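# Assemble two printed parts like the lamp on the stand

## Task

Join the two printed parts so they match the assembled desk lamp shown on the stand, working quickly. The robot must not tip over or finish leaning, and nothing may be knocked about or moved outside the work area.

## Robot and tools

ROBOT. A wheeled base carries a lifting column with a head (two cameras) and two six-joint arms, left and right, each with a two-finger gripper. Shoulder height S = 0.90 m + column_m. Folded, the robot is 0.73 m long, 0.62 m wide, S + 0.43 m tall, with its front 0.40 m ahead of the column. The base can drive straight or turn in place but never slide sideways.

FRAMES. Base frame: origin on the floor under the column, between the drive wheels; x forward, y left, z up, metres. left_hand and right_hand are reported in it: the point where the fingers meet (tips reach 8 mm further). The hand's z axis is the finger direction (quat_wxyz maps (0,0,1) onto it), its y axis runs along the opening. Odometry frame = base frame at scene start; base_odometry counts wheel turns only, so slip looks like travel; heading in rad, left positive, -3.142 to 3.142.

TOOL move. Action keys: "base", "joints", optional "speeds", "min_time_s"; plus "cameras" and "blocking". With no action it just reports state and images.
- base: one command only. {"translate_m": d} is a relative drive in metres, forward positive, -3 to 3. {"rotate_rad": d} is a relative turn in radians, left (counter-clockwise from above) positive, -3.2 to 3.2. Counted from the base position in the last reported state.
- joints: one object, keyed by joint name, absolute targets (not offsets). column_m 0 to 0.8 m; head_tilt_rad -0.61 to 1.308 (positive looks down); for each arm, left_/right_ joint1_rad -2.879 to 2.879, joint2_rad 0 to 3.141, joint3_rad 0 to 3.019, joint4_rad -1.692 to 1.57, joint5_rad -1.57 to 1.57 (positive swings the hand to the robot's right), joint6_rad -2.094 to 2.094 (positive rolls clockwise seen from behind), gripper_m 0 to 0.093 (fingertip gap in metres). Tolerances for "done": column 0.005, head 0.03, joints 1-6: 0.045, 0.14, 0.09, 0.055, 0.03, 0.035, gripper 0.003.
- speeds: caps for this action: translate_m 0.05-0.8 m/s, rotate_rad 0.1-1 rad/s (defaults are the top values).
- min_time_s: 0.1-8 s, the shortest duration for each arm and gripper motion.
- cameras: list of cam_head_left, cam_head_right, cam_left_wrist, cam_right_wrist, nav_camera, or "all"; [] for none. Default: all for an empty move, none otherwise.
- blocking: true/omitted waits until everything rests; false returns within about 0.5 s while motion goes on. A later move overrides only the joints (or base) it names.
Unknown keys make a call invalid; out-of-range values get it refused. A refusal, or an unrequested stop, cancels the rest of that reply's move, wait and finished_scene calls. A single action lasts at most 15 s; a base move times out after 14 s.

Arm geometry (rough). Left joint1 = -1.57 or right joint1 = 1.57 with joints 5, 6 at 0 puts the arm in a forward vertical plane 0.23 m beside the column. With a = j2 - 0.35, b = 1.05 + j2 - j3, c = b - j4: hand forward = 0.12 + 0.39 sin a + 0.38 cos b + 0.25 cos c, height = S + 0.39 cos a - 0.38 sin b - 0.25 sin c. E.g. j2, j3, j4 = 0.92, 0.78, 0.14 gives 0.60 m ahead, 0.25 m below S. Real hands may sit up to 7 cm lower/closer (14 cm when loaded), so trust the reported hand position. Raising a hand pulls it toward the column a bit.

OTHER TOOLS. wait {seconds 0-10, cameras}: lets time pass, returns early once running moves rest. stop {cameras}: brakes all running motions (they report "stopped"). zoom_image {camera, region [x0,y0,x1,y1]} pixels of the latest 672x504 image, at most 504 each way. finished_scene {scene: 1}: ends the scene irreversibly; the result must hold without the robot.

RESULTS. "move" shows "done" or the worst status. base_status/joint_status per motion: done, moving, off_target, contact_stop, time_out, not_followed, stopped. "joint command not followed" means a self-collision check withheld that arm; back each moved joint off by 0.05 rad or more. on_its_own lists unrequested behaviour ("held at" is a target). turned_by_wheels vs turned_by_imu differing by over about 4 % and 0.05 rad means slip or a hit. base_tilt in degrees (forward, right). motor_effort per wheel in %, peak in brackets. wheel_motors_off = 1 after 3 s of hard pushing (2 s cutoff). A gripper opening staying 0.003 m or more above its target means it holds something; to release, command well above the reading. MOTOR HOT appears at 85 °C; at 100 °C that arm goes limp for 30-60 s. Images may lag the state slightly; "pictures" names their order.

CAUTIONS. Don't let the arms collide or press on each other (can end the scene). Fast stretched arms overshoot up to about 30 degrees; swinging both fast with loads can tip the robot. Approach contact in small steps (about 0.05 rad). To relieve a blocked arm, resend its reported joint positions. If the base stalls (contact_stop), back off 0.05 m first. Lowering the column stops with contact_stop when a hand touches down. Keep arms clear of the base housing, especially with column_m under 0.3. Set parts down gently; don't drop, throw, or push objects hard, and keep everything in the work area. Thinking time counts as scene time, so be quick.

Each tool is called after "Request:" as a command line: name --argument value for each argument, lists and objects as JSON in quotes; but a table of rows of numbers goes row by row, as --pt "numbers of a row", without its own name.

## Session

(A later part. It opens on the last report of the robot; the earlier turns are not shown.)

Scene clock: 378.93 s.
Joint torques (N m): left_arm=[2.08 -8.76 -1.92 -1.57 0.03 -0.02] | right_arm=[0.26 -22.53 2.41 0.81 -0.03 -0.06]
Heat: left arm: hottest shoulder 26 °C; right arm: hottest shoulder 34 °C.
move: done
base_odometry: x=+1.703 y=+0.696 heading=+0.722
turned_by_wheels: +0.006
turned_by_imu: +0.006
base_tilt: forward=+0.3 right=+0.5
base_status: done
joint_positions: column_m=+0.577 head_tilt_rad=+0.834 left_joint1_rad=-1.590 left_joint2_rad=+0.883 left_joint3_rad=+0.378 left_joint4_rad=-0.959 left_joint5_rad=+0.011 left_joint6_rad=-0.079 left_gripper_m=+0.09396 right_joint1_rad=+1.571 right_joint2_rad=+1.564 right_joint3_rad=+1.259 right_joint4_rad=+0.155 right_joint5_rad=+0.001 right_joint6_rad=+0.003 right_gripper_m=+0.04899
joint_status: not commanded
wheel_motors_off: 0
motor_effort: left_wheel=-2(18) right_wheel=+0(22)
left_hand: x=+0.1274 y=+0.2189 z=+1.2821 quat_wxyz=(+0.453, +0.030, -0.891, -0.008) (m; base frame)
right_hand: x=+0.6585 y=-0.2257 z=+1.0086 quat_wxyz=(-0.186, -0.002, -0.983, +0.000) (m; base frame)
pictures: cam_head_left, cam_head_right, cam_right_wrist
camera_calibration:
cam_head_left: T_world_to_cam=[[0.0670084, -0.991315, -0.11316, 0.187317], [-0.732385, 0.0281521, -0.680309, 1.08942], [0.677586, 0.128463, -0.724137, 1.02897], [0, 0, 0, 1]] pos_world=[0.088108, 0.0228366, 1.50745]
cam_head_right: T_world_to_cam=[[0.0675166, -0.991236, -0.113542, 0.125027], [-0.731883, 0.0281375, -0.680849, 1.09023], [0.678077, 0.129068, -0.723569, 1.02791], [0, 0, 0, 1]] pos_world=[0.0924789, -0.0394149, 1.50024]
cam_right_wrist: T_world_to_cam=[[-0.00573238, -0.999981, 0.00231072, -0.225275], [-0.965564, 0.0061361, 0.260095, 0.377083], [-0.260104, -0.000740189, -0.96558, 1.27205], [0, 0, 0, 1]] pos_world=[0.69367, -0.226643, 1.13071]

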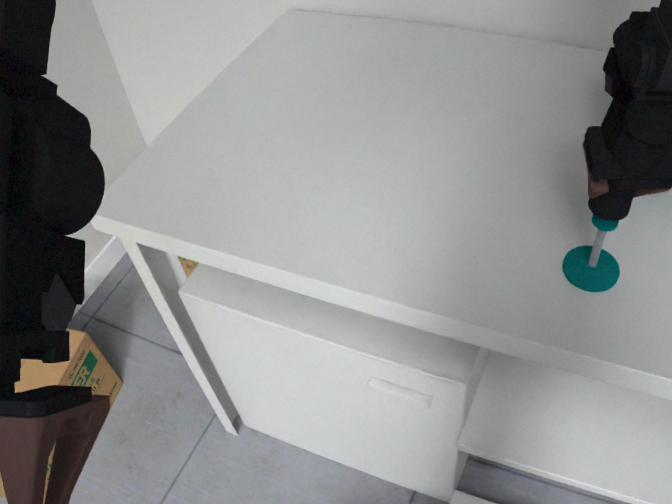

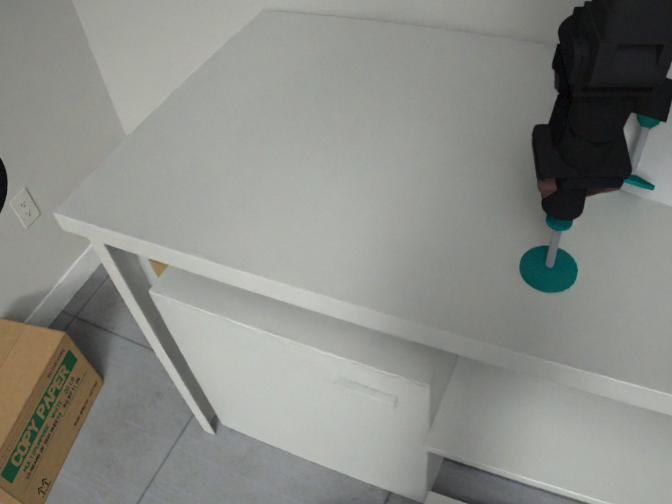

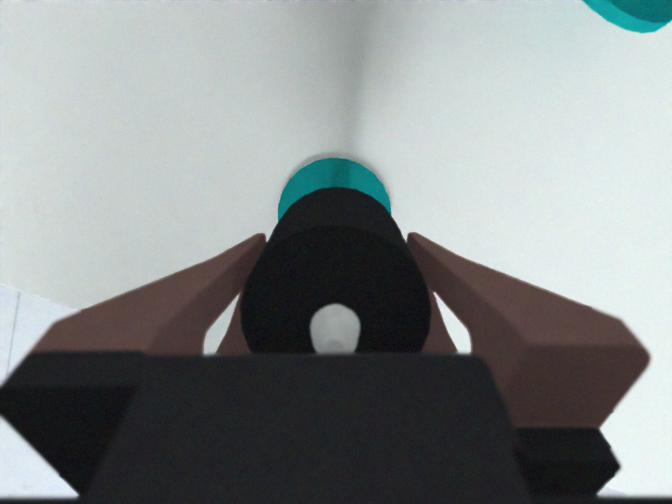

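Request:
move --joints '{"column_m": 0.565}' --cameras '["cam_head_left","cam_head_right","cam_right_wrist"]'

Request:
zoom_image --camera "cam_head_left" --region '[540, 140, 660, 260]'

Request:
zoom_image --camera "cam_head_right" --region '[490, 140, 610, 260]'

Request:
zoom_image --camera "cam_right_wrist" --region '[230, 120, 440, 330]'

Scene clock: 389.83 s.
Joint torques (N m): left_arm=[2.2 -8.82 -1.92 -1.57 0.04 -0.02] | right_arm=[-0.21 -21.13 2.51 1.01 -0.03 -0.04]
Heat: left arm: hottest shoulder 26 °C; right arm: hottest shoulder 35 °C.
move: done
base_odometry: x=+1.703 y=+0.696 heading=+0.722
turned_by_wheels: +0.000
turned_by_imu: -0.001
base_tilt: forward=+0.3 right=+0.6
base_status: not commanded
joint_positions: column_m=+0.565 head_tilt_rad=+0.834 left_joint1_rad=-1.590 left_joint2_rad=+0.883 left_joint3_rad=+0.378 left_joint4_rad=-0.959 left_joint5_rad=+0.011 left_joint6_rad=-0.079 left_gripper_m=+0.09396 right_joint1_rad=+1.571 right_joint2_rad=+1.564 right_joint3_rad=+1.259 right_joint4_rad=+0.155 right_joint5_rad=+0.001 right_joint6_rad=+0.003 right_gripper_m=+0.04899
joint_status: all done
wheel_motors_off: 0
motor_effort: left_wheel=-1(5) right_wheel=+1(1)
left_hand: x=+0.1274 y=+0.2189 z=+1.2701 quat_wxyz=(+0.453, +0.030, -0.891, -0.008) (m; base frame)
right_hand: x=+0.6585 y=-0.2257 z=+0.9966 quat_wxyz=(-0.186, -0.002, -0.983, +0.000) (m; base frame)
pictures: cam_head_left, cam_head_right, cam_right_wrist
camera_calibration:
cam_head_left: T_world_to_cam=[[0.0670084, -0.991315, -0.11316, 0.185959], [-0.732385, 0.0281521, -0.680309, 1.08126], [0.677586, 0.128463, -0.724137, 1.02028], [0, 0, 0, 1]] pos_world=[0.088108, 0.0228366, 1.49545]
cam_head_right: T_world_to_cam=[[0.0675166, -0.991236, -0.113542, 0.123665], [-0.731883, 0.0281375, -0.680849, 1.08206], [0.678077, 0.129068, -0.723569, 1.01922], [0, 0, 0, 1]] pos_world=[0.0924789, -0.0394149, 1.48824]
cam_right_wrist: T_world_to_cam=[[-0.00573238, -0.999981, 0.00231072, -0.225247], [-0.965564, 0.0061361, 0.260095, 0.380204], [-0.260104, -0.000740189, -0.96558, 1.26046], [0, 0, 0, 1]] pos_world=[0.69367, -0.226643, 1.11871]

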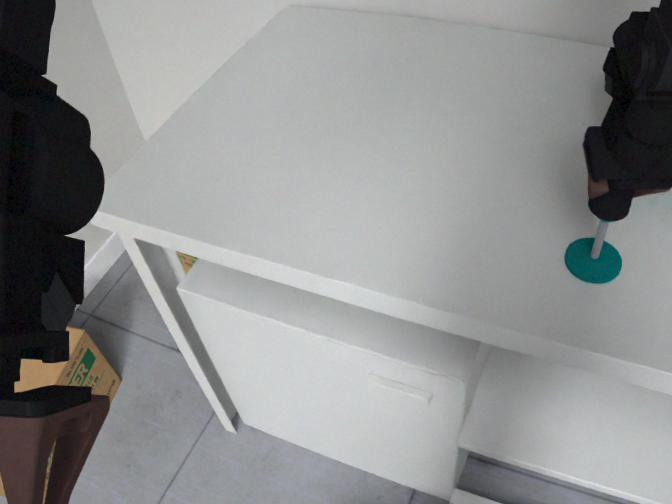

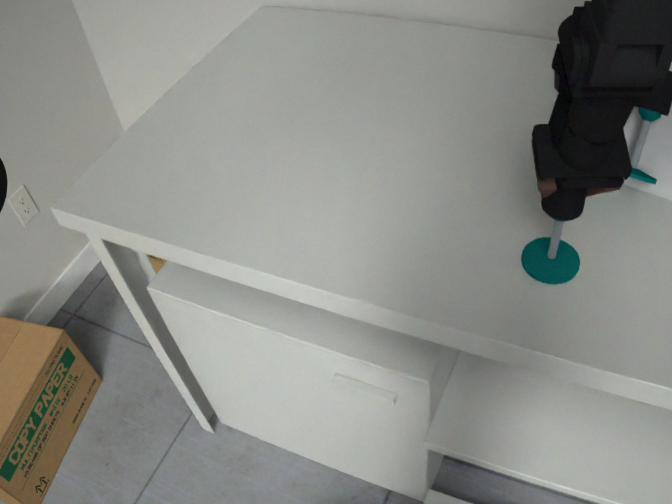

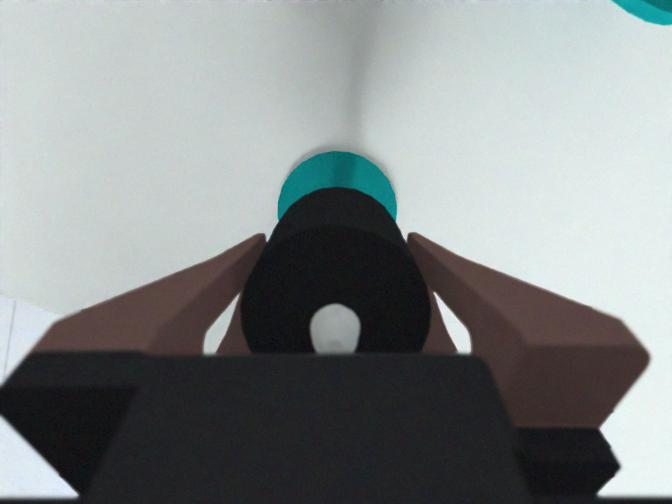

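Scaled by 4.200 from the camera's 672x504 image, which has a finer 960x720 frame.

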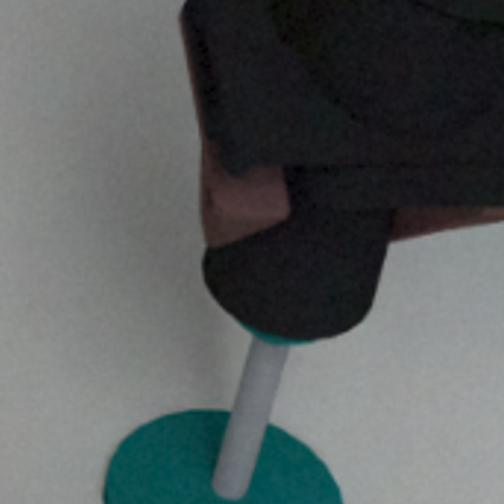

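Scaled by 4.200 from the camera's 672x504 image, which has a finer 960x720 frame.

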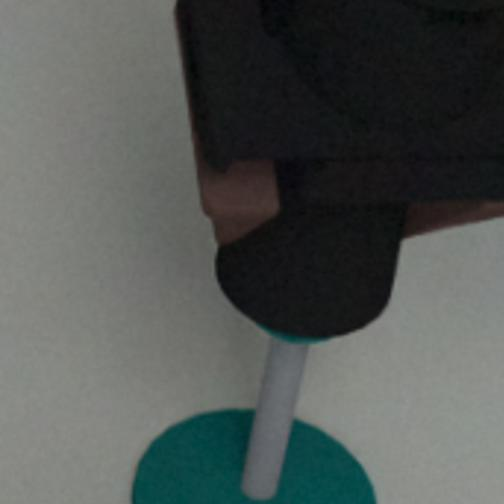

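Scaled by 2.400 from the camera's 672x504 image, which has a finer 960x720 frame.

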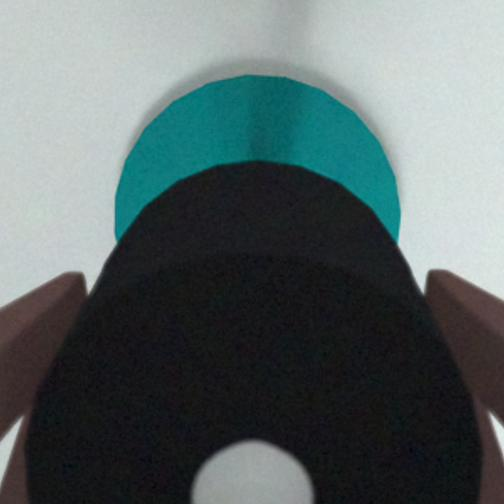

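Request:
move --joints '{"column_m": 0.557}' --cameras '["cam_head_left","cam_head_right","cam_right_wrist"]'

Request:
zoom_image --camera "cam_head_left" --region '[540, 140, 660, 260]'

Request:
zoom_image --camera "cam_head_right" --region '[490, 140, 610, 260]'

Request:
zoom_image --camera "cam_right_wrist" --region '[230, 120, 440, 330]'

Scene clock: 397.07 s.
Joint torques (N m): left_arm=[2.14 -8.88 -1.94 -1.55 0.04 -0.02] | right_arm=[-0.38 -20.66 2.43 0.84 -0.01 -0.04]
Heat: left arm: hottest shoulder 26 °C; right arm: hottest shoulder 36 °C.
move: done
base_odometry: x=+1.703 y=+0.696 heading=+0.722
turned_by_wheels: +0.000
turned_by_imu: -0.001
base_tilt: forward=+0.3 right=+0.5
base_status: not commanded
joint_positions: column_m=+0.557 head_tilt_rad=+0.834 left_joint1_rad=-1.590 left_joint2_rad=+0.883 left_joint3_rad=+0.378 left_joint4_rad=-0.959 left_joint5_rad=+0.011 left_joint6_rad=-0.079 left_gripper_m=+0.09396 right_joint1_rad=+1.571 right_joint2_rad=+1.557 right_joint3_rad=+1.259 right_joint4_rad=+0.155 right_joint5_rad=+0.001 right_joint6_rad=+0.003 right_gripper_m=+0.04899
joint_status: all done
wheel_motors_off: 0
motor_effort: left_wheel=-3(5) right_wheel=+2(3)
left_hand: x=+0.1274 y=+0.2189 z=+1.2621 quat_wxyz=(+0.453, +0.030, -0.891, -0.008) (m; base frame)
right_hand: x=+0.6615 y=-0.2257 z=+0.9923 quat_wxyz=(-0.189, -0.002, -0.982, +0.000) (m; base frame)
pictures: cam_head_left, cam_head_right, cam_right_wrist
camera_calibration:
cam_head_left: T_world_to_cam=[[0.0670084, -0.991315, -0.11316, 0.185054], [-0.732385, 0.0281521, -0.680309, 1.07581], [0.677586, 0.128463, -0.724137, 1.01448], [0, 0, 0, 1]] pos_world=[0.088108, 0.0228366, 1.48745]
cam_head_right: T_world_to_cam=[[0.0675166, -0.991236, -0.113542, 0.122756], [-0.731883, 0.0281375, -0.680849, 1.07661], [0.678077, 0.129068, -0.723569, 1.01344], [0, 0, 0, 1]] pos_world=[0.0924789, -0.0394149, 1.48024]
cam_right_wrist: T_world_to_cam=[[-0.00574745, -0.999981, 0.00227345, -0.225173], [-0.967234, 0.00613628, 0.253813, 0.391548], [-0.253822, -0.000740176, -0.967251, 1.25456], [0, 0, 0, 1]] pos_world=[0.69586, -0.226643, 1.11461]

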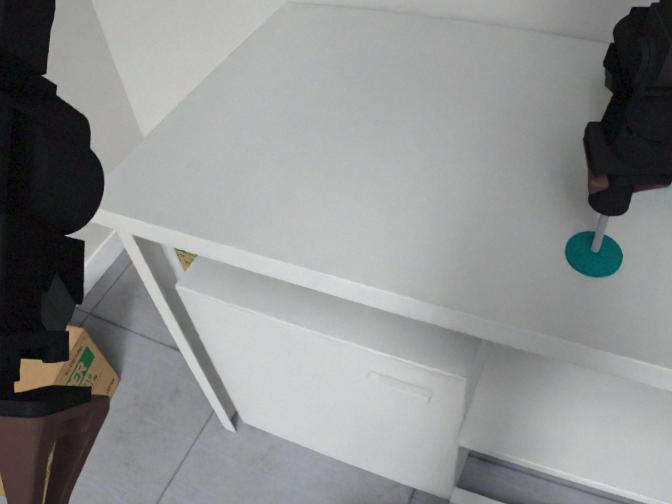

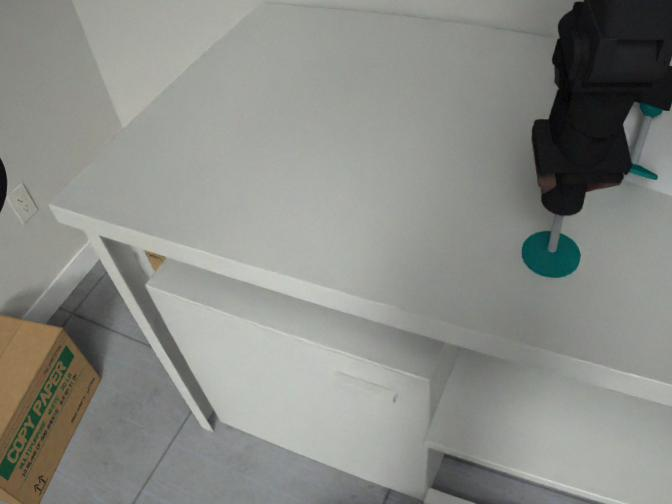

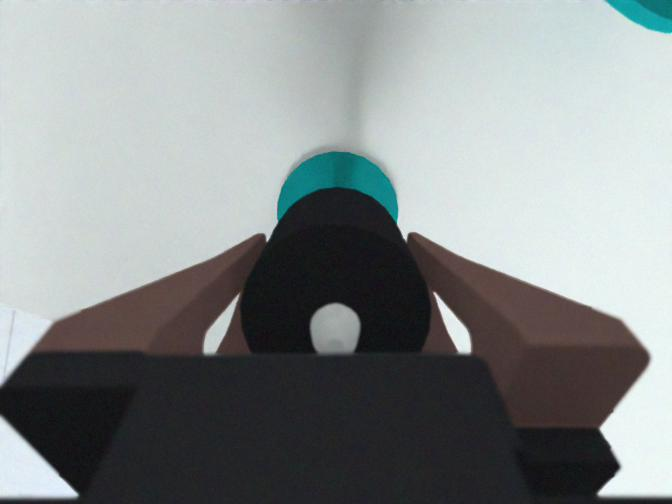

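Scaled by 4.200 from the camera's 672x504 image, which has a finer 960x720 frame.

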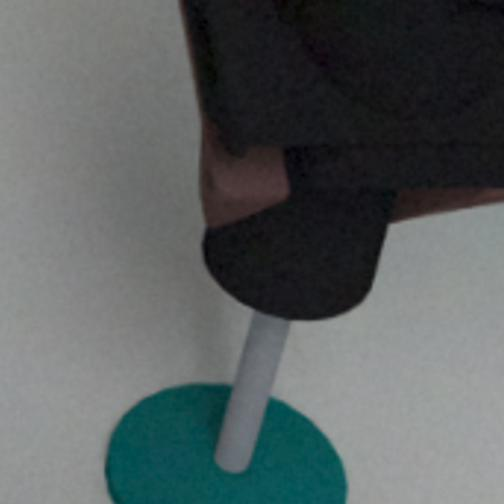

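Scaled by 4.200 from the camera's 672x504 image, which has a finer 960x720 frame.

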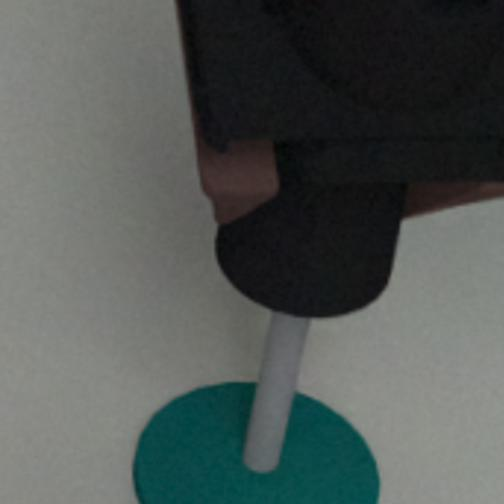

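Scaled by 2.400 from the camera's 672x504 image, which has a finer 960x720 frame.

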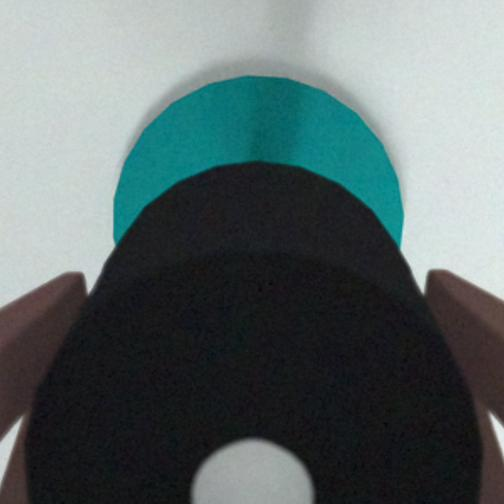

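Request:
move --joints '{"column_m": 0.549}' --cameras '["cam_head_left","cam_head_right","cam_right_wrist"]'

Request:
zoom_image --camera "cam_head_left" --region '[540, 140, 660, 260]'

Request:
zoom_image --camera "cam_head_right" --region '[490, 140, 610, 260]'

Request:
zoom_image --camera "cam_right_wrist" --region '[230, 120, 440, 330]'

Scene clock: 407.83 s.
Joint torques (N m): left_arm=[2.2 -8.88 -1.92 -1.55 0.04 -0.02] | right_arm=[0.67 -19.78 2.62 0.8 -0.01 -0.03]
Heat: left arm: hottest shoulder 26 °C; right arm: hottest shoulder 37 °C.
move: done
base_odometry: x=+1.703 y=+0.696 heading=+0.722
turned_by_wheels: +0.000
turned_by_imu: -0.001
base_tilt: forward=+0.3 right=+0.6
base_status: not commanded
joint_positions: column_m=+0.549 head_tilt_rad=+0.834 left_joint1_rad=-1.590 left_joint2_rad=+0.883 left_joint3_rad=+0.378 left_joint4_rad=-0.959 left_joint5_rad=+0.011 left_joint6_rad=-0.079 left_gripper_m=+0.09396 right_joint1_rad=+1.571 right_joint2_rad=+1.542 right_joint3_rad=+1.259 right_joint4_rad=+0.155 right_joint5_rad=+0.001 right_joint6_rad=+0.003 right_gripper_m=+0.04899
joint_status: all done
wheel_motors_off: 0
motor_effort: left_wheel=-4(6) right_wheel=+3(3)
left_hand: x=+0.1274 y=+0.2189 z=+1.2541 quat_wxyz=(+0.453, +0.030, -0.891, -0.008) (m; base frame)
right_hand: x=+0.6682 y=-0.2257 z=+0.9921 quat_wxyz=(-0.196, -0.002, -0.981, +0.000) (m; base frame)
pictures: cam_head_left, cam_head_right, cam_right_wrist
camera_calibration:
cam_head_left: T_world_to_cam=[[0.0670084, -0.991315, -0.11316, 0.184148], [-0.732385, 0.0281521, -0.680309, 1.07037], [0.677586, 0.128463, -0.724137, 1.00869], [0, 0, 0, 1]] pos_world=[0.088108, 0.0228366, 1.47945]
cam_head_right: T_world_to_cam=[[0.0675166, -0.991236, -0.113542, 0.121848], [-0.731883, 0.0281375, -0.680849, 1.07117], [0.678077, 0.129068, -0.723569, 1.00765], [0, 0, 0, 1]] pos_world=[0.0924789, -0.0394149, 1.47224]
cam_right_wrist: T_world_to_cam=[[-0.00577952, -0.999981, 0.00219036, -0.225031], [-0.97079, 0.00613618, 0.239852, 0.41422], [-0.239861, -0.000740152, -0.970807, 1.25038], [0, 0, 0, 1]] pos_world=[0.700737, -0.226643, 1.11501]

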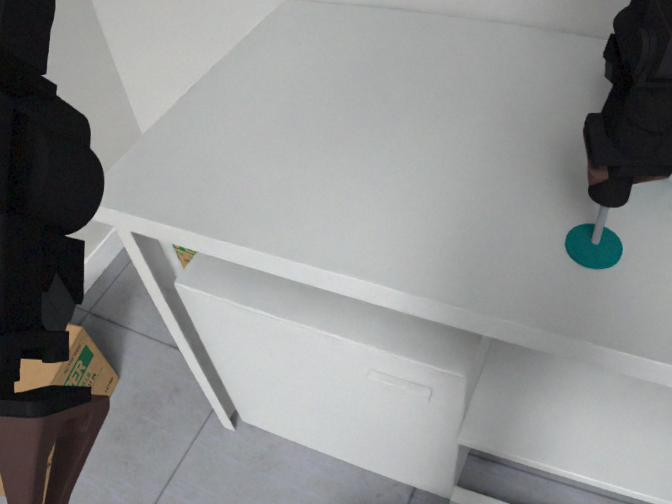

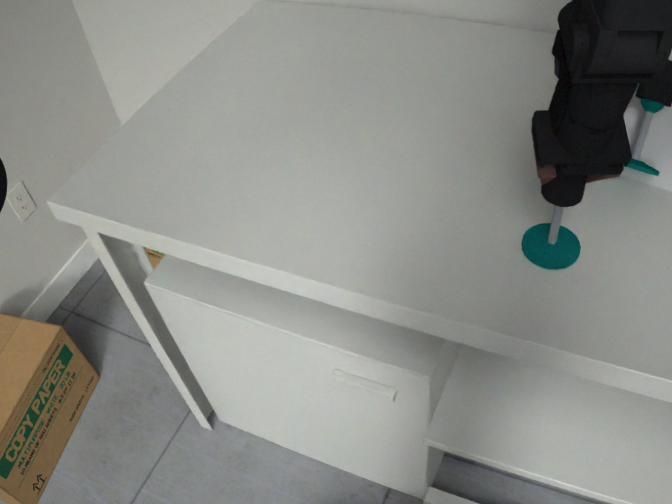

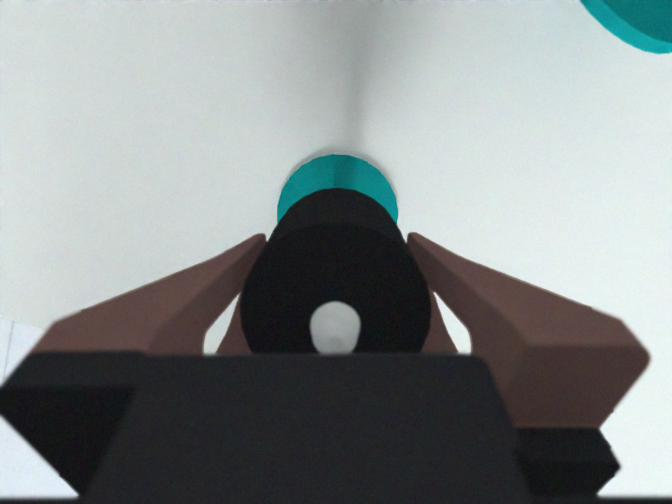

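Scaled by 4.200 from the camera's 672x504 image, which has a finer 960x720 frame.

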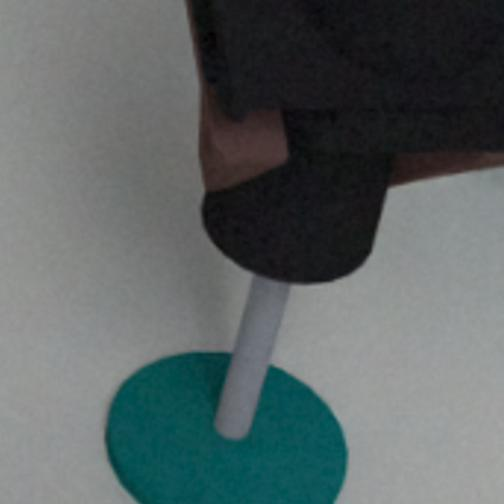

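Scaled by 4.200 from the camera's 672x504 image, which has a finer 960x720 frame.

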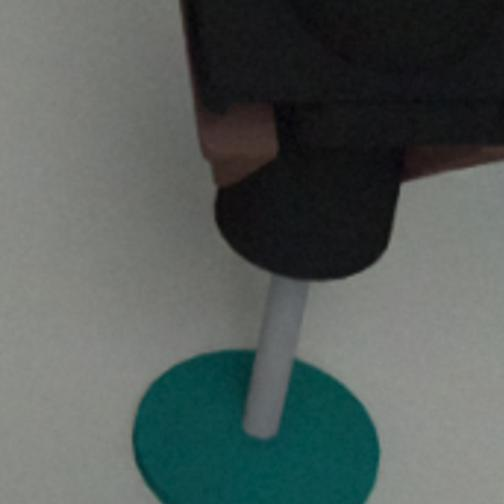

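Scaled by 2.400 from the camera's 672x504 image, which has a finer 960x720 frame.

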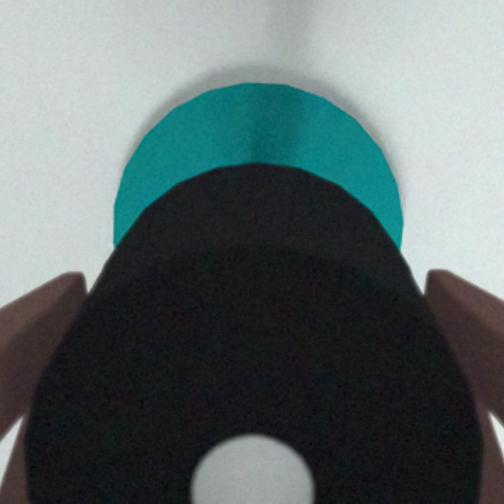

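Request:
move --joints '{"left_joint1_rad": -1.57, "left_joint2_rad": 2.013, "left_joint3_rad": 1.204, "left_joint4_rad": 1.459, "left_joint5_rad": 0.7, "left_joint6_rad": -1.57, "left_gripper_m": 0.02}' --min_time_s 3 --cameras '["cam_left_wrist","cam_head_left","cam_right_wrist"]'

Scene clock: 479.97 s.
Joint torques (N m): left_arm=[3.19 -16.15 -0.85 3.04 0.22 -0.02] | right_arm=[0.21 -19.66 2.7 1.03 -0.02 -0.05]
Heat: left arm: hottest shoulder 27 °C; right arm: hottest shoulder 38 °C.
move: done
base_odometry: x=+1.703 y=+0.696 heading=+0.722
turned_by_wheels: +0.000
turned_by_imu: -0.001
base_tilt: forward=+0.3 right=+0.6
base_status: not commanded
joint_positions: column_m=+0.549 head_tilt_rad=+0.834 left_joint1_rad=-1.586 left_joint2_rad=+1.988 left_joint3_rad=+1.197 left_joint4_rad=+1.443 left_joint5_rad=+0.698 left_joint6_rad=-1.560 left_gripper_m=+0.02006 right_joint1_rad=+1.571 right_joint2_rad=+1.542 right_joint3_rad=+1.259 right_joint4_rad=+0.155 right_joint5_rad=+0.001 right_joint6_rad=+0.003 right_gripper_m=+0.04899
joint_status: all done
wheel_motors_off: 0
motor_effort: left_wheel=-3(7) right_wheel=+3(4)
left_hand: x=+0.5972 y=+0.1024 z=+0.9770 quat_wxyz=(-0.165, +0.414, -0.687, +0.574) (m; base frame)
right_hand: x=+0.6684 y=-0.2257 z=+0.9924 quat_wxyz=(-0.196, -0.002, -0.981, +0.000) (m; base frame)
pictures: cam_head_left, cam_left_wrist, cam_right_wrist
camera_calibration:
cam_head_left: T_world_to_cam=[[0.0670084, -0.991315, -0.11316, 0.184148], [-0.732385, 0.0281521, -0.680309, 1.07037], [0.677586, 0.128463, -0.724137, 1.00869], [0, 0, 0, 1]] pos_world=[0.088108, 0.0228366, 1.47945]
cam_left_wrist: T_world_to_cam=[[0.378714, 0.0038845, 0.925506, -1.13061], [-0.902894, -0.218185, 0.370376, 0.200518], [0.20337, -0.9759, -0.0791221, 0.188741], [0, 0, 0, 1]] pos_world=[0.570838, 0.232334, 0.98705]
cam_right_wrist: T_world_to_cam=[[-0.00578038, -0.999981, 0.00218799, -0.225027], [-0.970889, 0.00613614, 0.239452, 0.414881], [-0.239461, -0.000740171, -0.970906, 1.25045], [0, 0, 0, 1]] pos_world=[0.700936, -0.226643, 1.11521]

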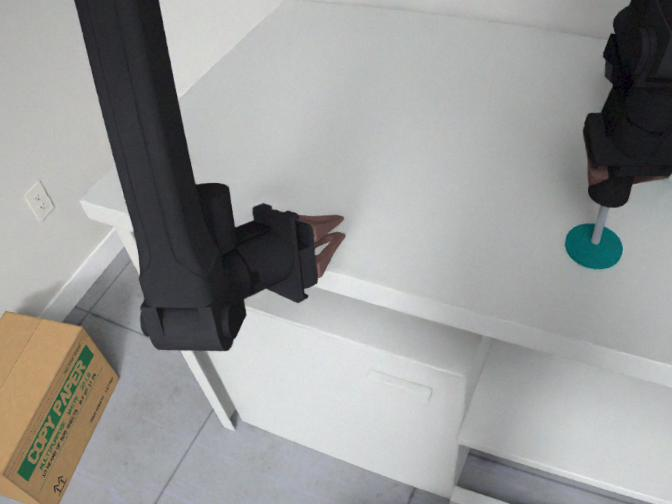

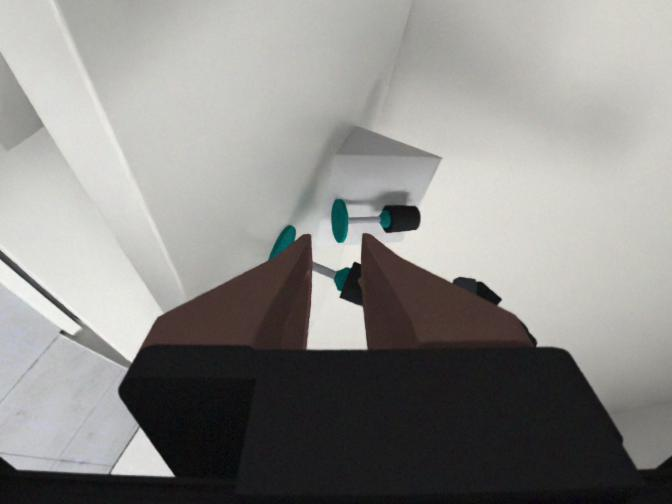

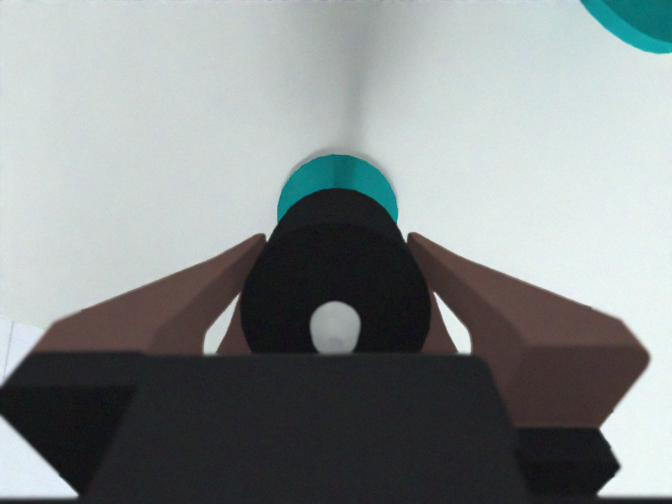

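Request:
zoom_image --camera "cam_left_wrist" --region '[250, 180, 450, 330]'

Scaled by 2.520 from the camera's 672x504 image, which has a finer 960x720 frame.

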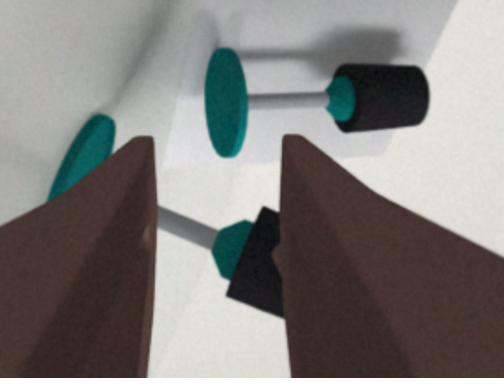

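Request:
move --joints '{"left_gripper_m": 0.09}' --cameras '["cam_left_wrist"]'

Request:
zoom_image --camera "cam_left_wrist" --region '[260, 190, 420, 320]'

Scene clock: 487.43 s.
Joint torques (N m): left_arm=[3.19 -16.15 -0.85 3.03 0.22 -0.02] | right_arm=[-0.21 -19.31 2.74 0.91 0.02 -0.06]
Heat: left arm: hottest shoulder 27 °C; right arm: hottest shoulder 38 °C.
move: done
base_odometry: x=+1.703 y=+0.696 heading=+0.722
turned_by_wheels: +0.000
turned_by_imu: -0.001
base_tilt: forward=+0.3 right=+0.6
base_status: not commanded
joint_positions: column_m=+0.549 head_tilt_rad=+0.834 left_joint1_rad=-1.586 left_joint2_rad=+1.988 left_joint3_rad=+1.197 left_joint4_rad=+1.443 left_joint5_rad=+0.698 left_joint6_rad=-1.560 left_gripper_m=+0.08994 right_joint1_rad=+1.571 right_joint2_rad=+1.542 right_joint3_rad=+1.259 right_joint4_rad=+0.155 right_joint5_rad=+0.001 right_joint6_rad=+0.003 right_gripper_m=+0.04899
joint_status: all done
wheel_motors_off: 0
motor_effort: left_wheel=-5(6) right_wheel=+3(4)
left_hand: x=+0.5972 y=+0.1024 z=+0.9770 quat_wxyz=(-0.165, +0.414, -0.687, +0.574) (m; base frame)
right_hand: x=+0.6684 y=-0.2257 z=+0.9924 quat_wxyz=(-0.196, -0.002, -0.981, +0.000) (m; base frame)
pictures: cam_left_wrist
camera_calibration:
cam_left_wrist: T_world_to_cam=[[0.378714, 0.0038845, 0.925506, -1.13061], [-0.902894, -0.218185, 0.370376, 0.200518], [0.20337, -0.9759, -0.0791221, 0.188741], [0, 0, 0, 1]] pos_world=[0.570838, 0.232334, 0.98705]

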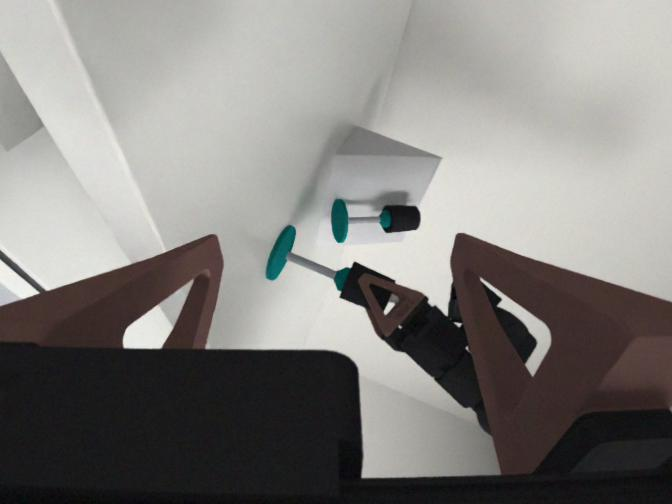

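Scaled by 3.150 from the camera's 672x504 image, which has a finer 960x720 frame.

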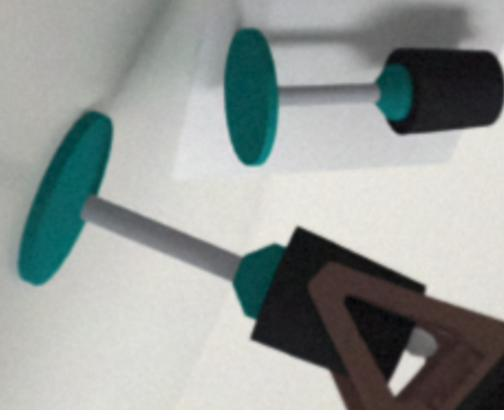

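Request:
zoom_image --camera "cam_left_wrist" --region '[325, 250, 375, 310]'

Request:
zoom_image --camera "cam_left_wrist" --region '[370, 195, 420, 245]'

Scaled by 8.400 from the camera's 672x504 image, which has a finer 960x720 frame.

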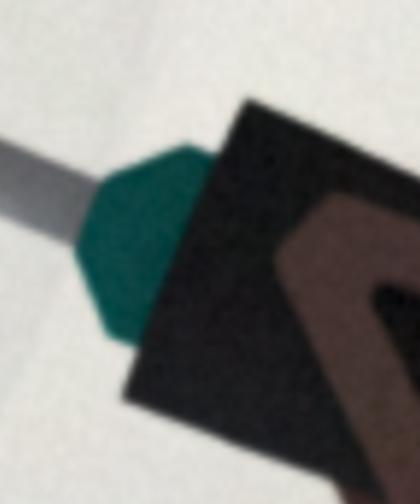

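Scaled by 10.080 from the camera's 672x504 image, which has a finer 960x720 frame.

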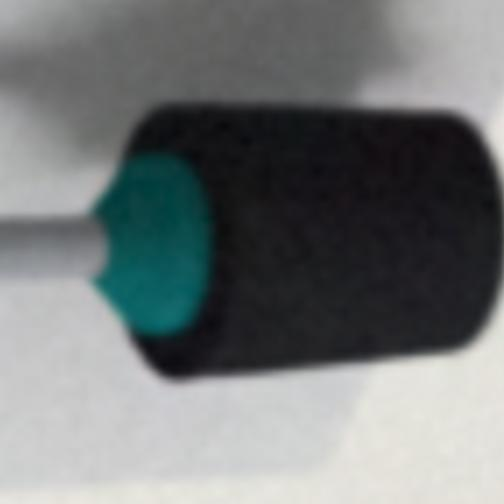

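Request:
move --joints '{"column_m": 0.557}' --cameras '["cam_left_wrist","cam_right_wrist"]'

Request:
zoom_image --camera "cam_left_wrist" --region '[260, 190, 420, 320]'

Scene clock: 526.50 s.
Joint torques (N m): left_arm=[3.25 -16.21 -0.87 3.03 0.22 -0.02] | right_arm=[0.03 -20.6 2.61 0.98 -0.03 -0.02]
Heat: left arm: hottest shoulder 28 °C; right arm: hottest shoulder 38 °C.
move: done
base_odometry: x=+1.703 y=+0.696 heading=+0.722
turned_by_wheels: +0.000
turned_by_imu: -0.001
base_tilt: forward=+0.4 right=+0.6
base_status: not commanded
joint_positions: column_m=+0.557 head_tilt_rad=+0.834 left_joint1_rad=-1.586 left_joint2_rad=+1.990 left_joint3_rad=+1.197 left_joint4_rad=+1.443 left_joint5_rad=+0.698 left_joint6_rad=-1.560 left_gripper_m=+0.08994 right_joint1_rad=+1.571 right_joint2_rad=+1.551 right_joint3_rad=+1.259 right_joint4_rad=+0.155 right_joint5_rad=+0.001 right_joint6_rad=+0.003 right_gripper_m=+0.04899
joint_status: all done
wheel_motors_off: 0
motor_effort: left_wheel=-2(5) right_wheel=+3(3)
left_hand: x=+0.5966 y=+0.1024 z=+0.9843 quat_wxyz=(-0.165, +0.414, -0.687, +0.574) (m; base frame)
right_hand: x=+0.6642 y=-0.2257 z=+0.9952 quat_wxyz=(-0.192, -0.002, -0.981, +0.000) (m; base frame)
pictures: cam_left_wrist, cam_right_wrist
camera_calibration:
cam_left_wrist: T_world_to_cam=[[0.379447, 0.00384364, 0.925206, -1.13738], [-0.902606, -0.21817, 0.371085, 0.196453], [0.203279, -0.975903, -0.0793148, 0.189672], [0, 0, 0, 1]] pos_world=[0.570339, 0.232334, 0.994453]
cam_right_wrist: T_world_to_cam=[[-0.00576058, -0.999981, 0.00224099, -0.225123], [-0.968659, 0.00613663, 0.24832, 0.399795], [-0.248329, -0.000740287, -0.968675, 1.25592], [0, 0, 0, 1]] pos_world=[0.697851, -0.226643, 1.11781]

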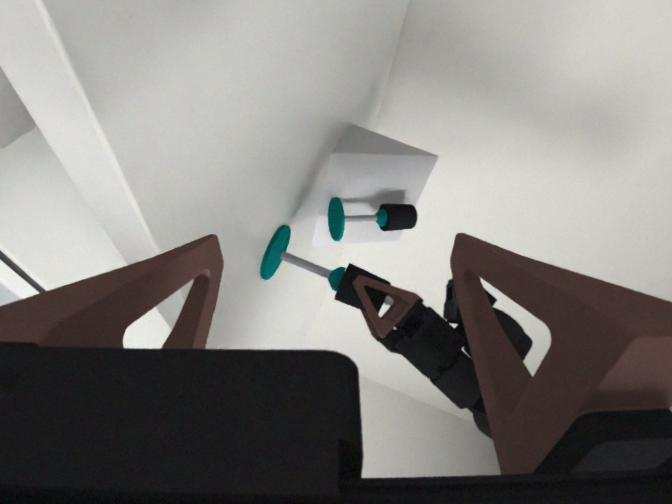

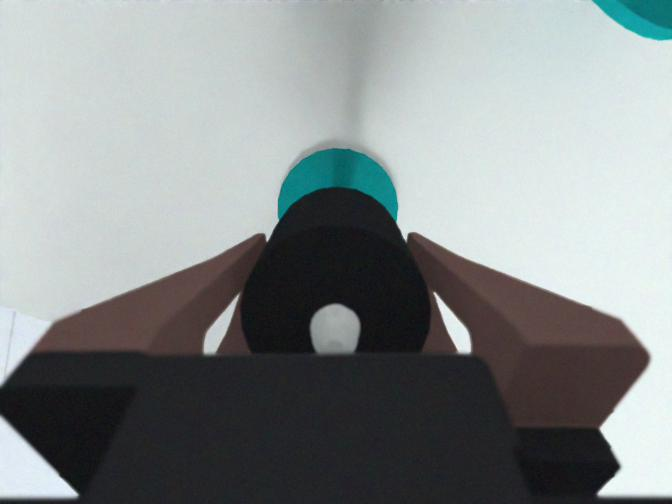

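Scaled by 3.150 from the camera's 672x504 image, which has a finer 960x720 frame.

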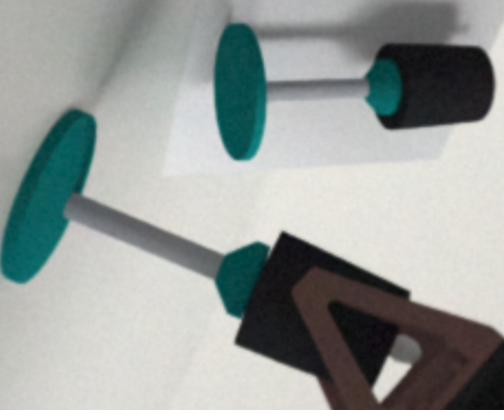

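Request:
zoom_image --camera "cam_left_wrist" --region '[318, 250, 368, 310]'

Request:
zoom_image --camera "cam_left_wrist" --region '[250, 215, 310, 290]'

Scaled by 8.400 from the camera's 672x504 image, which has a finer 960x720 frame.

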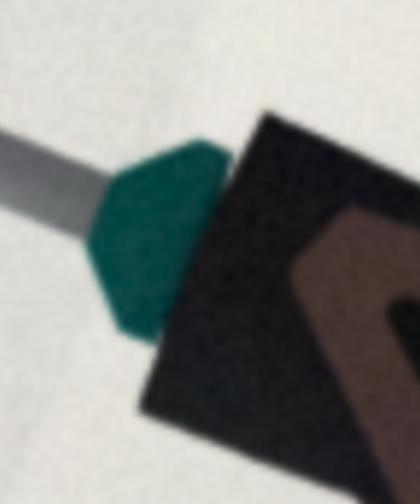

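Scaled by 6.720 from the camera's 672x504 image, which has a finer 960x720 frame.

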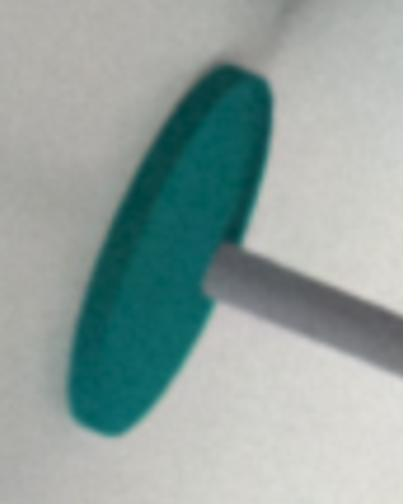

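Request:
move --joints '{"column_m": 0.551}' --cameras '["cam_left_wrist","cam_right_wrist"]'

Request:
zoom_image --camera "cam_left_wrist" --region '[318, 250, 368, 310]'

Scene clock: 541.23 s.
Joint torques (N m): left_arm=[3.14 -16.32 -0.87 2.99 0.22 -0.02] | right_arm=[0.09 -20.07 2.8 0.92 0 0]
Heat: left arm: hottest shoulder 28 °C; right arm: hottest shoulder 38 °C.
move: done
base_odometry: x=+1.703 y=+0.696 heading=+0.722
turned_by_wheels: +0.000
turned_by_imu: -0.001
base_tilt: forward=+0.2 right=+0.6
base_status: not commanded
joint_positions: column_m=+0.551 head_tilt_rad=+0.834 left_joint1_rad=-1.586 left_joint2_rad=+1.991 left_joint3_rad=+1.197 left_joint4_rad=+1.444 left_joint5_rad=+0.698 left_joint6_rad=-1.560 left_gripper_m=+0.08994 right_joint1_rad=+1.571 right_joint2_rad=+1.546 right_joint3_rad=+1.259 right_joint4_rad=+0.155 right_joint5_rad=+0.001 right_joint6_rad=+0.003 right_gripper_m=+0.04899
joint_status: all done
wheel_motors_off: 0
motor_effort: left_wheel=-6(7) right_wheel=+3(4)
left_hand: x=+0.5962 y=+0.1024 z=+0.9781 quat_wxyz=(-0.165, +0.414, -0.687, +0.574) (m; base frame)
right_hand: x=+0.6667 y=-0.2257 z=+0.9923 quat_wxyz=(-0.195, -0.002, -0.981, +0.000) (m; base frame)
pictures: cam_left_wrist, cam_right_wrist
camera_calibration:
cam_left_wrist: T_world_to_cam=[[0.379731, 0.00391661, 0.925089, -1.13152], [-0.902486, -0.218171, 0.371376, 0.197946], [0.203282, -0.975903, -0.0793115, 0.189277], [0, 0, 0, 1]] pos_world=[0.569839, 0.232334, 0.988253]
cam_right_wrist: T_world_to_cam=[[-0.00577304, -0.999981, 0.00220758, -0.225061], [-0.97007, 0.00613625, 0.242747, 0.409401], [-0.242756, -0.000740114, -0.970087, 1.25143], [0, 0, 0, 1]] pos_world=[0.699641, -0.226643, 1.11511]

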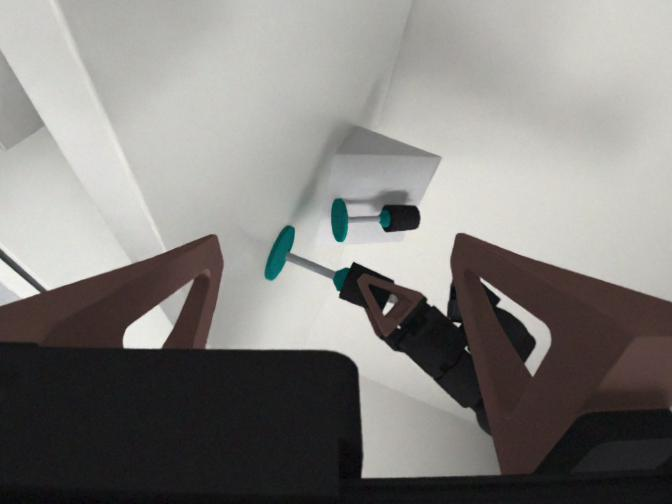

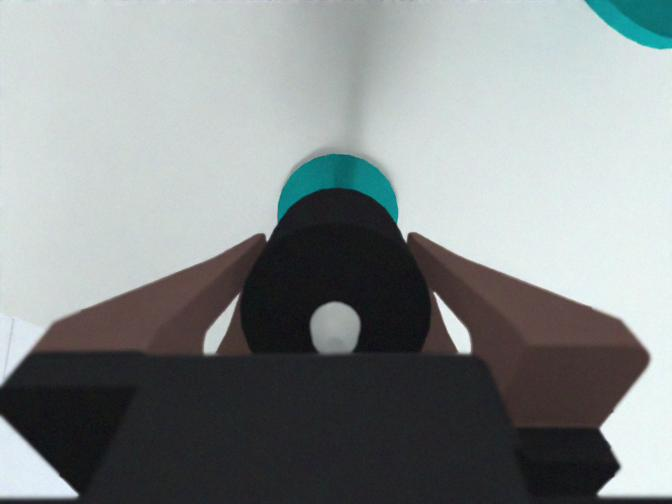

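Scaled by 8.400 from the camera's 672x504 image, which has a finer 960x720 frame.

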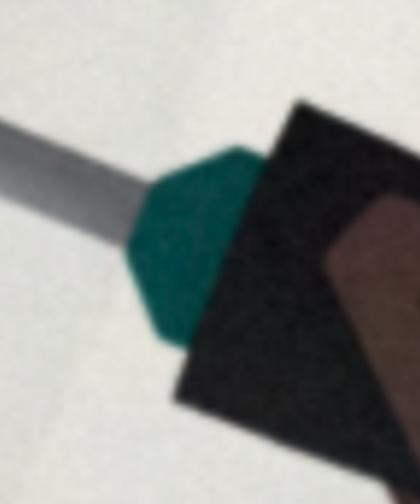

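Request:
move --joints '{"right_gripper_m": 0.09}' --min_time_s 4 --cameras '["cam_left_wrist","cam_right_wrist","cam_head_left"]'

Request:
zoom_image --camera "cam_left_wrist" --region '[260, 190, 420, 320]'

Scene clock: 551.27 s.
Joint torques (N m): left_arm=[3.19 -16.26 -0.87 3 0.22 -0.01] | right_arm=[-0.09 -20.25 2.85 0.81 -0.03 -0.01]
Heat: left arm: hottest shoulder 29 °C; right arm: hottest shoulder 38 °C.
move: done
base_odometry: x=+1.703 y=+0.696 heading=+0.722
turned_by_wheels: +0.000
turned_by_imu: -0.002
base_tilt: forward=+0.3 right=+0.5
base_status: not commanded
joint_positions: column_m=+0.551 head_tilt_rad=+0.834 left_joint1_rad=-1.586 left_joint2_rad=+1.991 left_joint3_rad=+1.197 left_joint4_rad=+1.444 left_joint5_rad=+0.698 left_joint6_rad=-1.560 left_gripper_m=+0.08994 right_joint1_rad=+1.571 right_joint2_rad=+1.547 right_joint3_rad=+1.259 right_joint4_rad=+0.155 right_joint5_rad=+0.001 right_joint6_rad=+0.003 right_gripper_m=+0.08992
joint_status: all done
wheel_motors_off: 0
motor_effort: left_wheel=-6(8) right_wheel=+4(4)
left_hand: x=+0.5962 y=+0.1024 z=+0.9781 quat_wxyz=(-0.165, +0.414, -0.687, +0.574) (m; base frame)
right_hand: x=+0.6662 y=-0.2257 z=+0.9917 quat_wxyz=(-0.194, -0.002, -0.981, +0.000) (m; base frame)
pictures: cam_head_left, cam_left_wrist, cam_right_wrist
camera_calibration:
cam_head_left: T_world_to_cam=[[0.0670084, -0.991315, -0.11316, 0.184375], [-0.732385, 0.0281521, -0.680309, 1.07173], [0.677586, 0.128463, -0.724137, 1.01014], [0, 0, 0, 1]] pos_world=[0.088108, 0.0228366, 1.48145]
cam_left_wrist: T_world_to_cam=[[0.379731, 0.00391661, 0.925089, -1.13152], [-0.902486, -0.218171, 0.371376, 0.197946], [0.203282, -0.975903, -0.0793115, 0.189277], [0, 0, 0, 1]] pos_world=[0.569839, 0.232334, 0.988253]
cam_right_wrist: T_world_to_cam=[[-0.00577094, -0.999981, 0.00221413, -0.225071], [-0.969793, 0.00613666, 0.243853, 0.407759], [-0.243862, -0.000739992, -0.96981, 1.25112], [0, 0, 0, 1]] pos_world=[0.699243, -0.226643, 1.11441]

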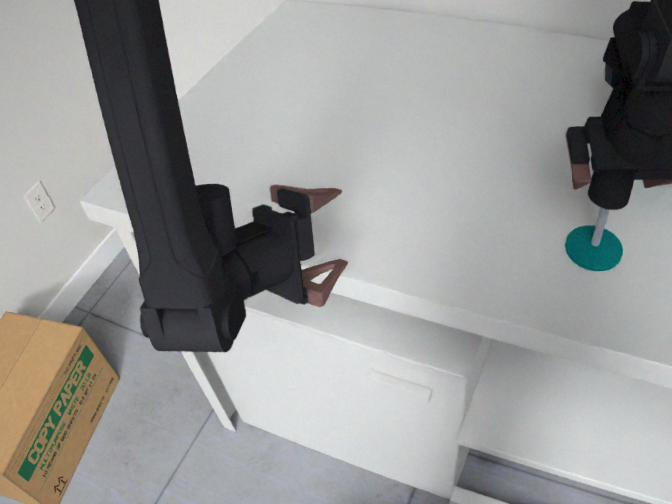

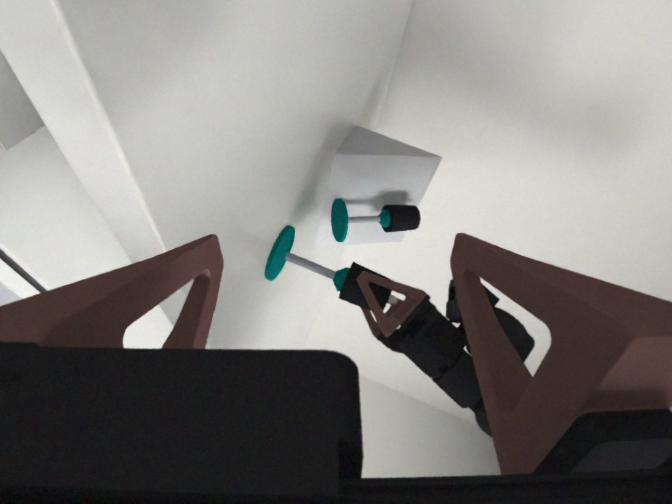

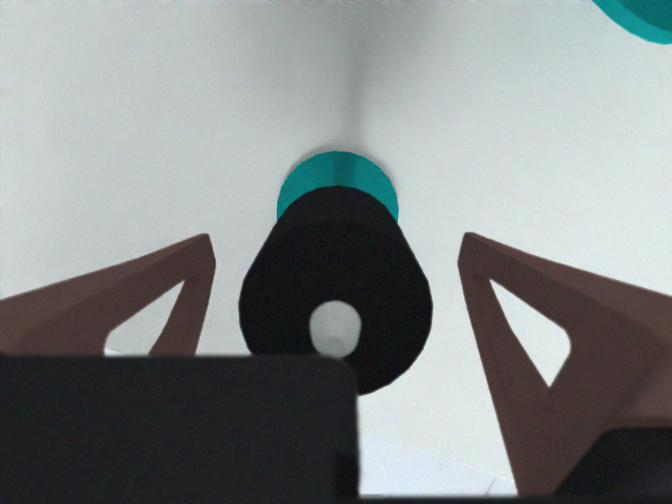

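Scaled by 3.150 from the camera's 672x504 image, which has a finer 960x720 frame.

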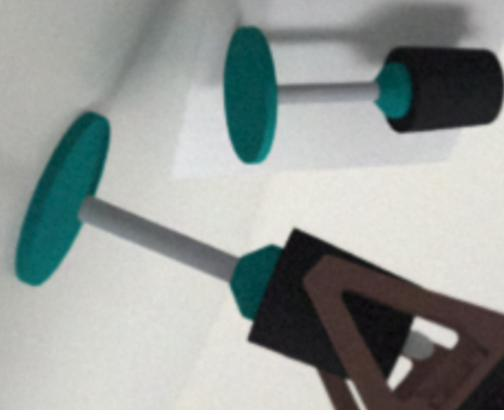

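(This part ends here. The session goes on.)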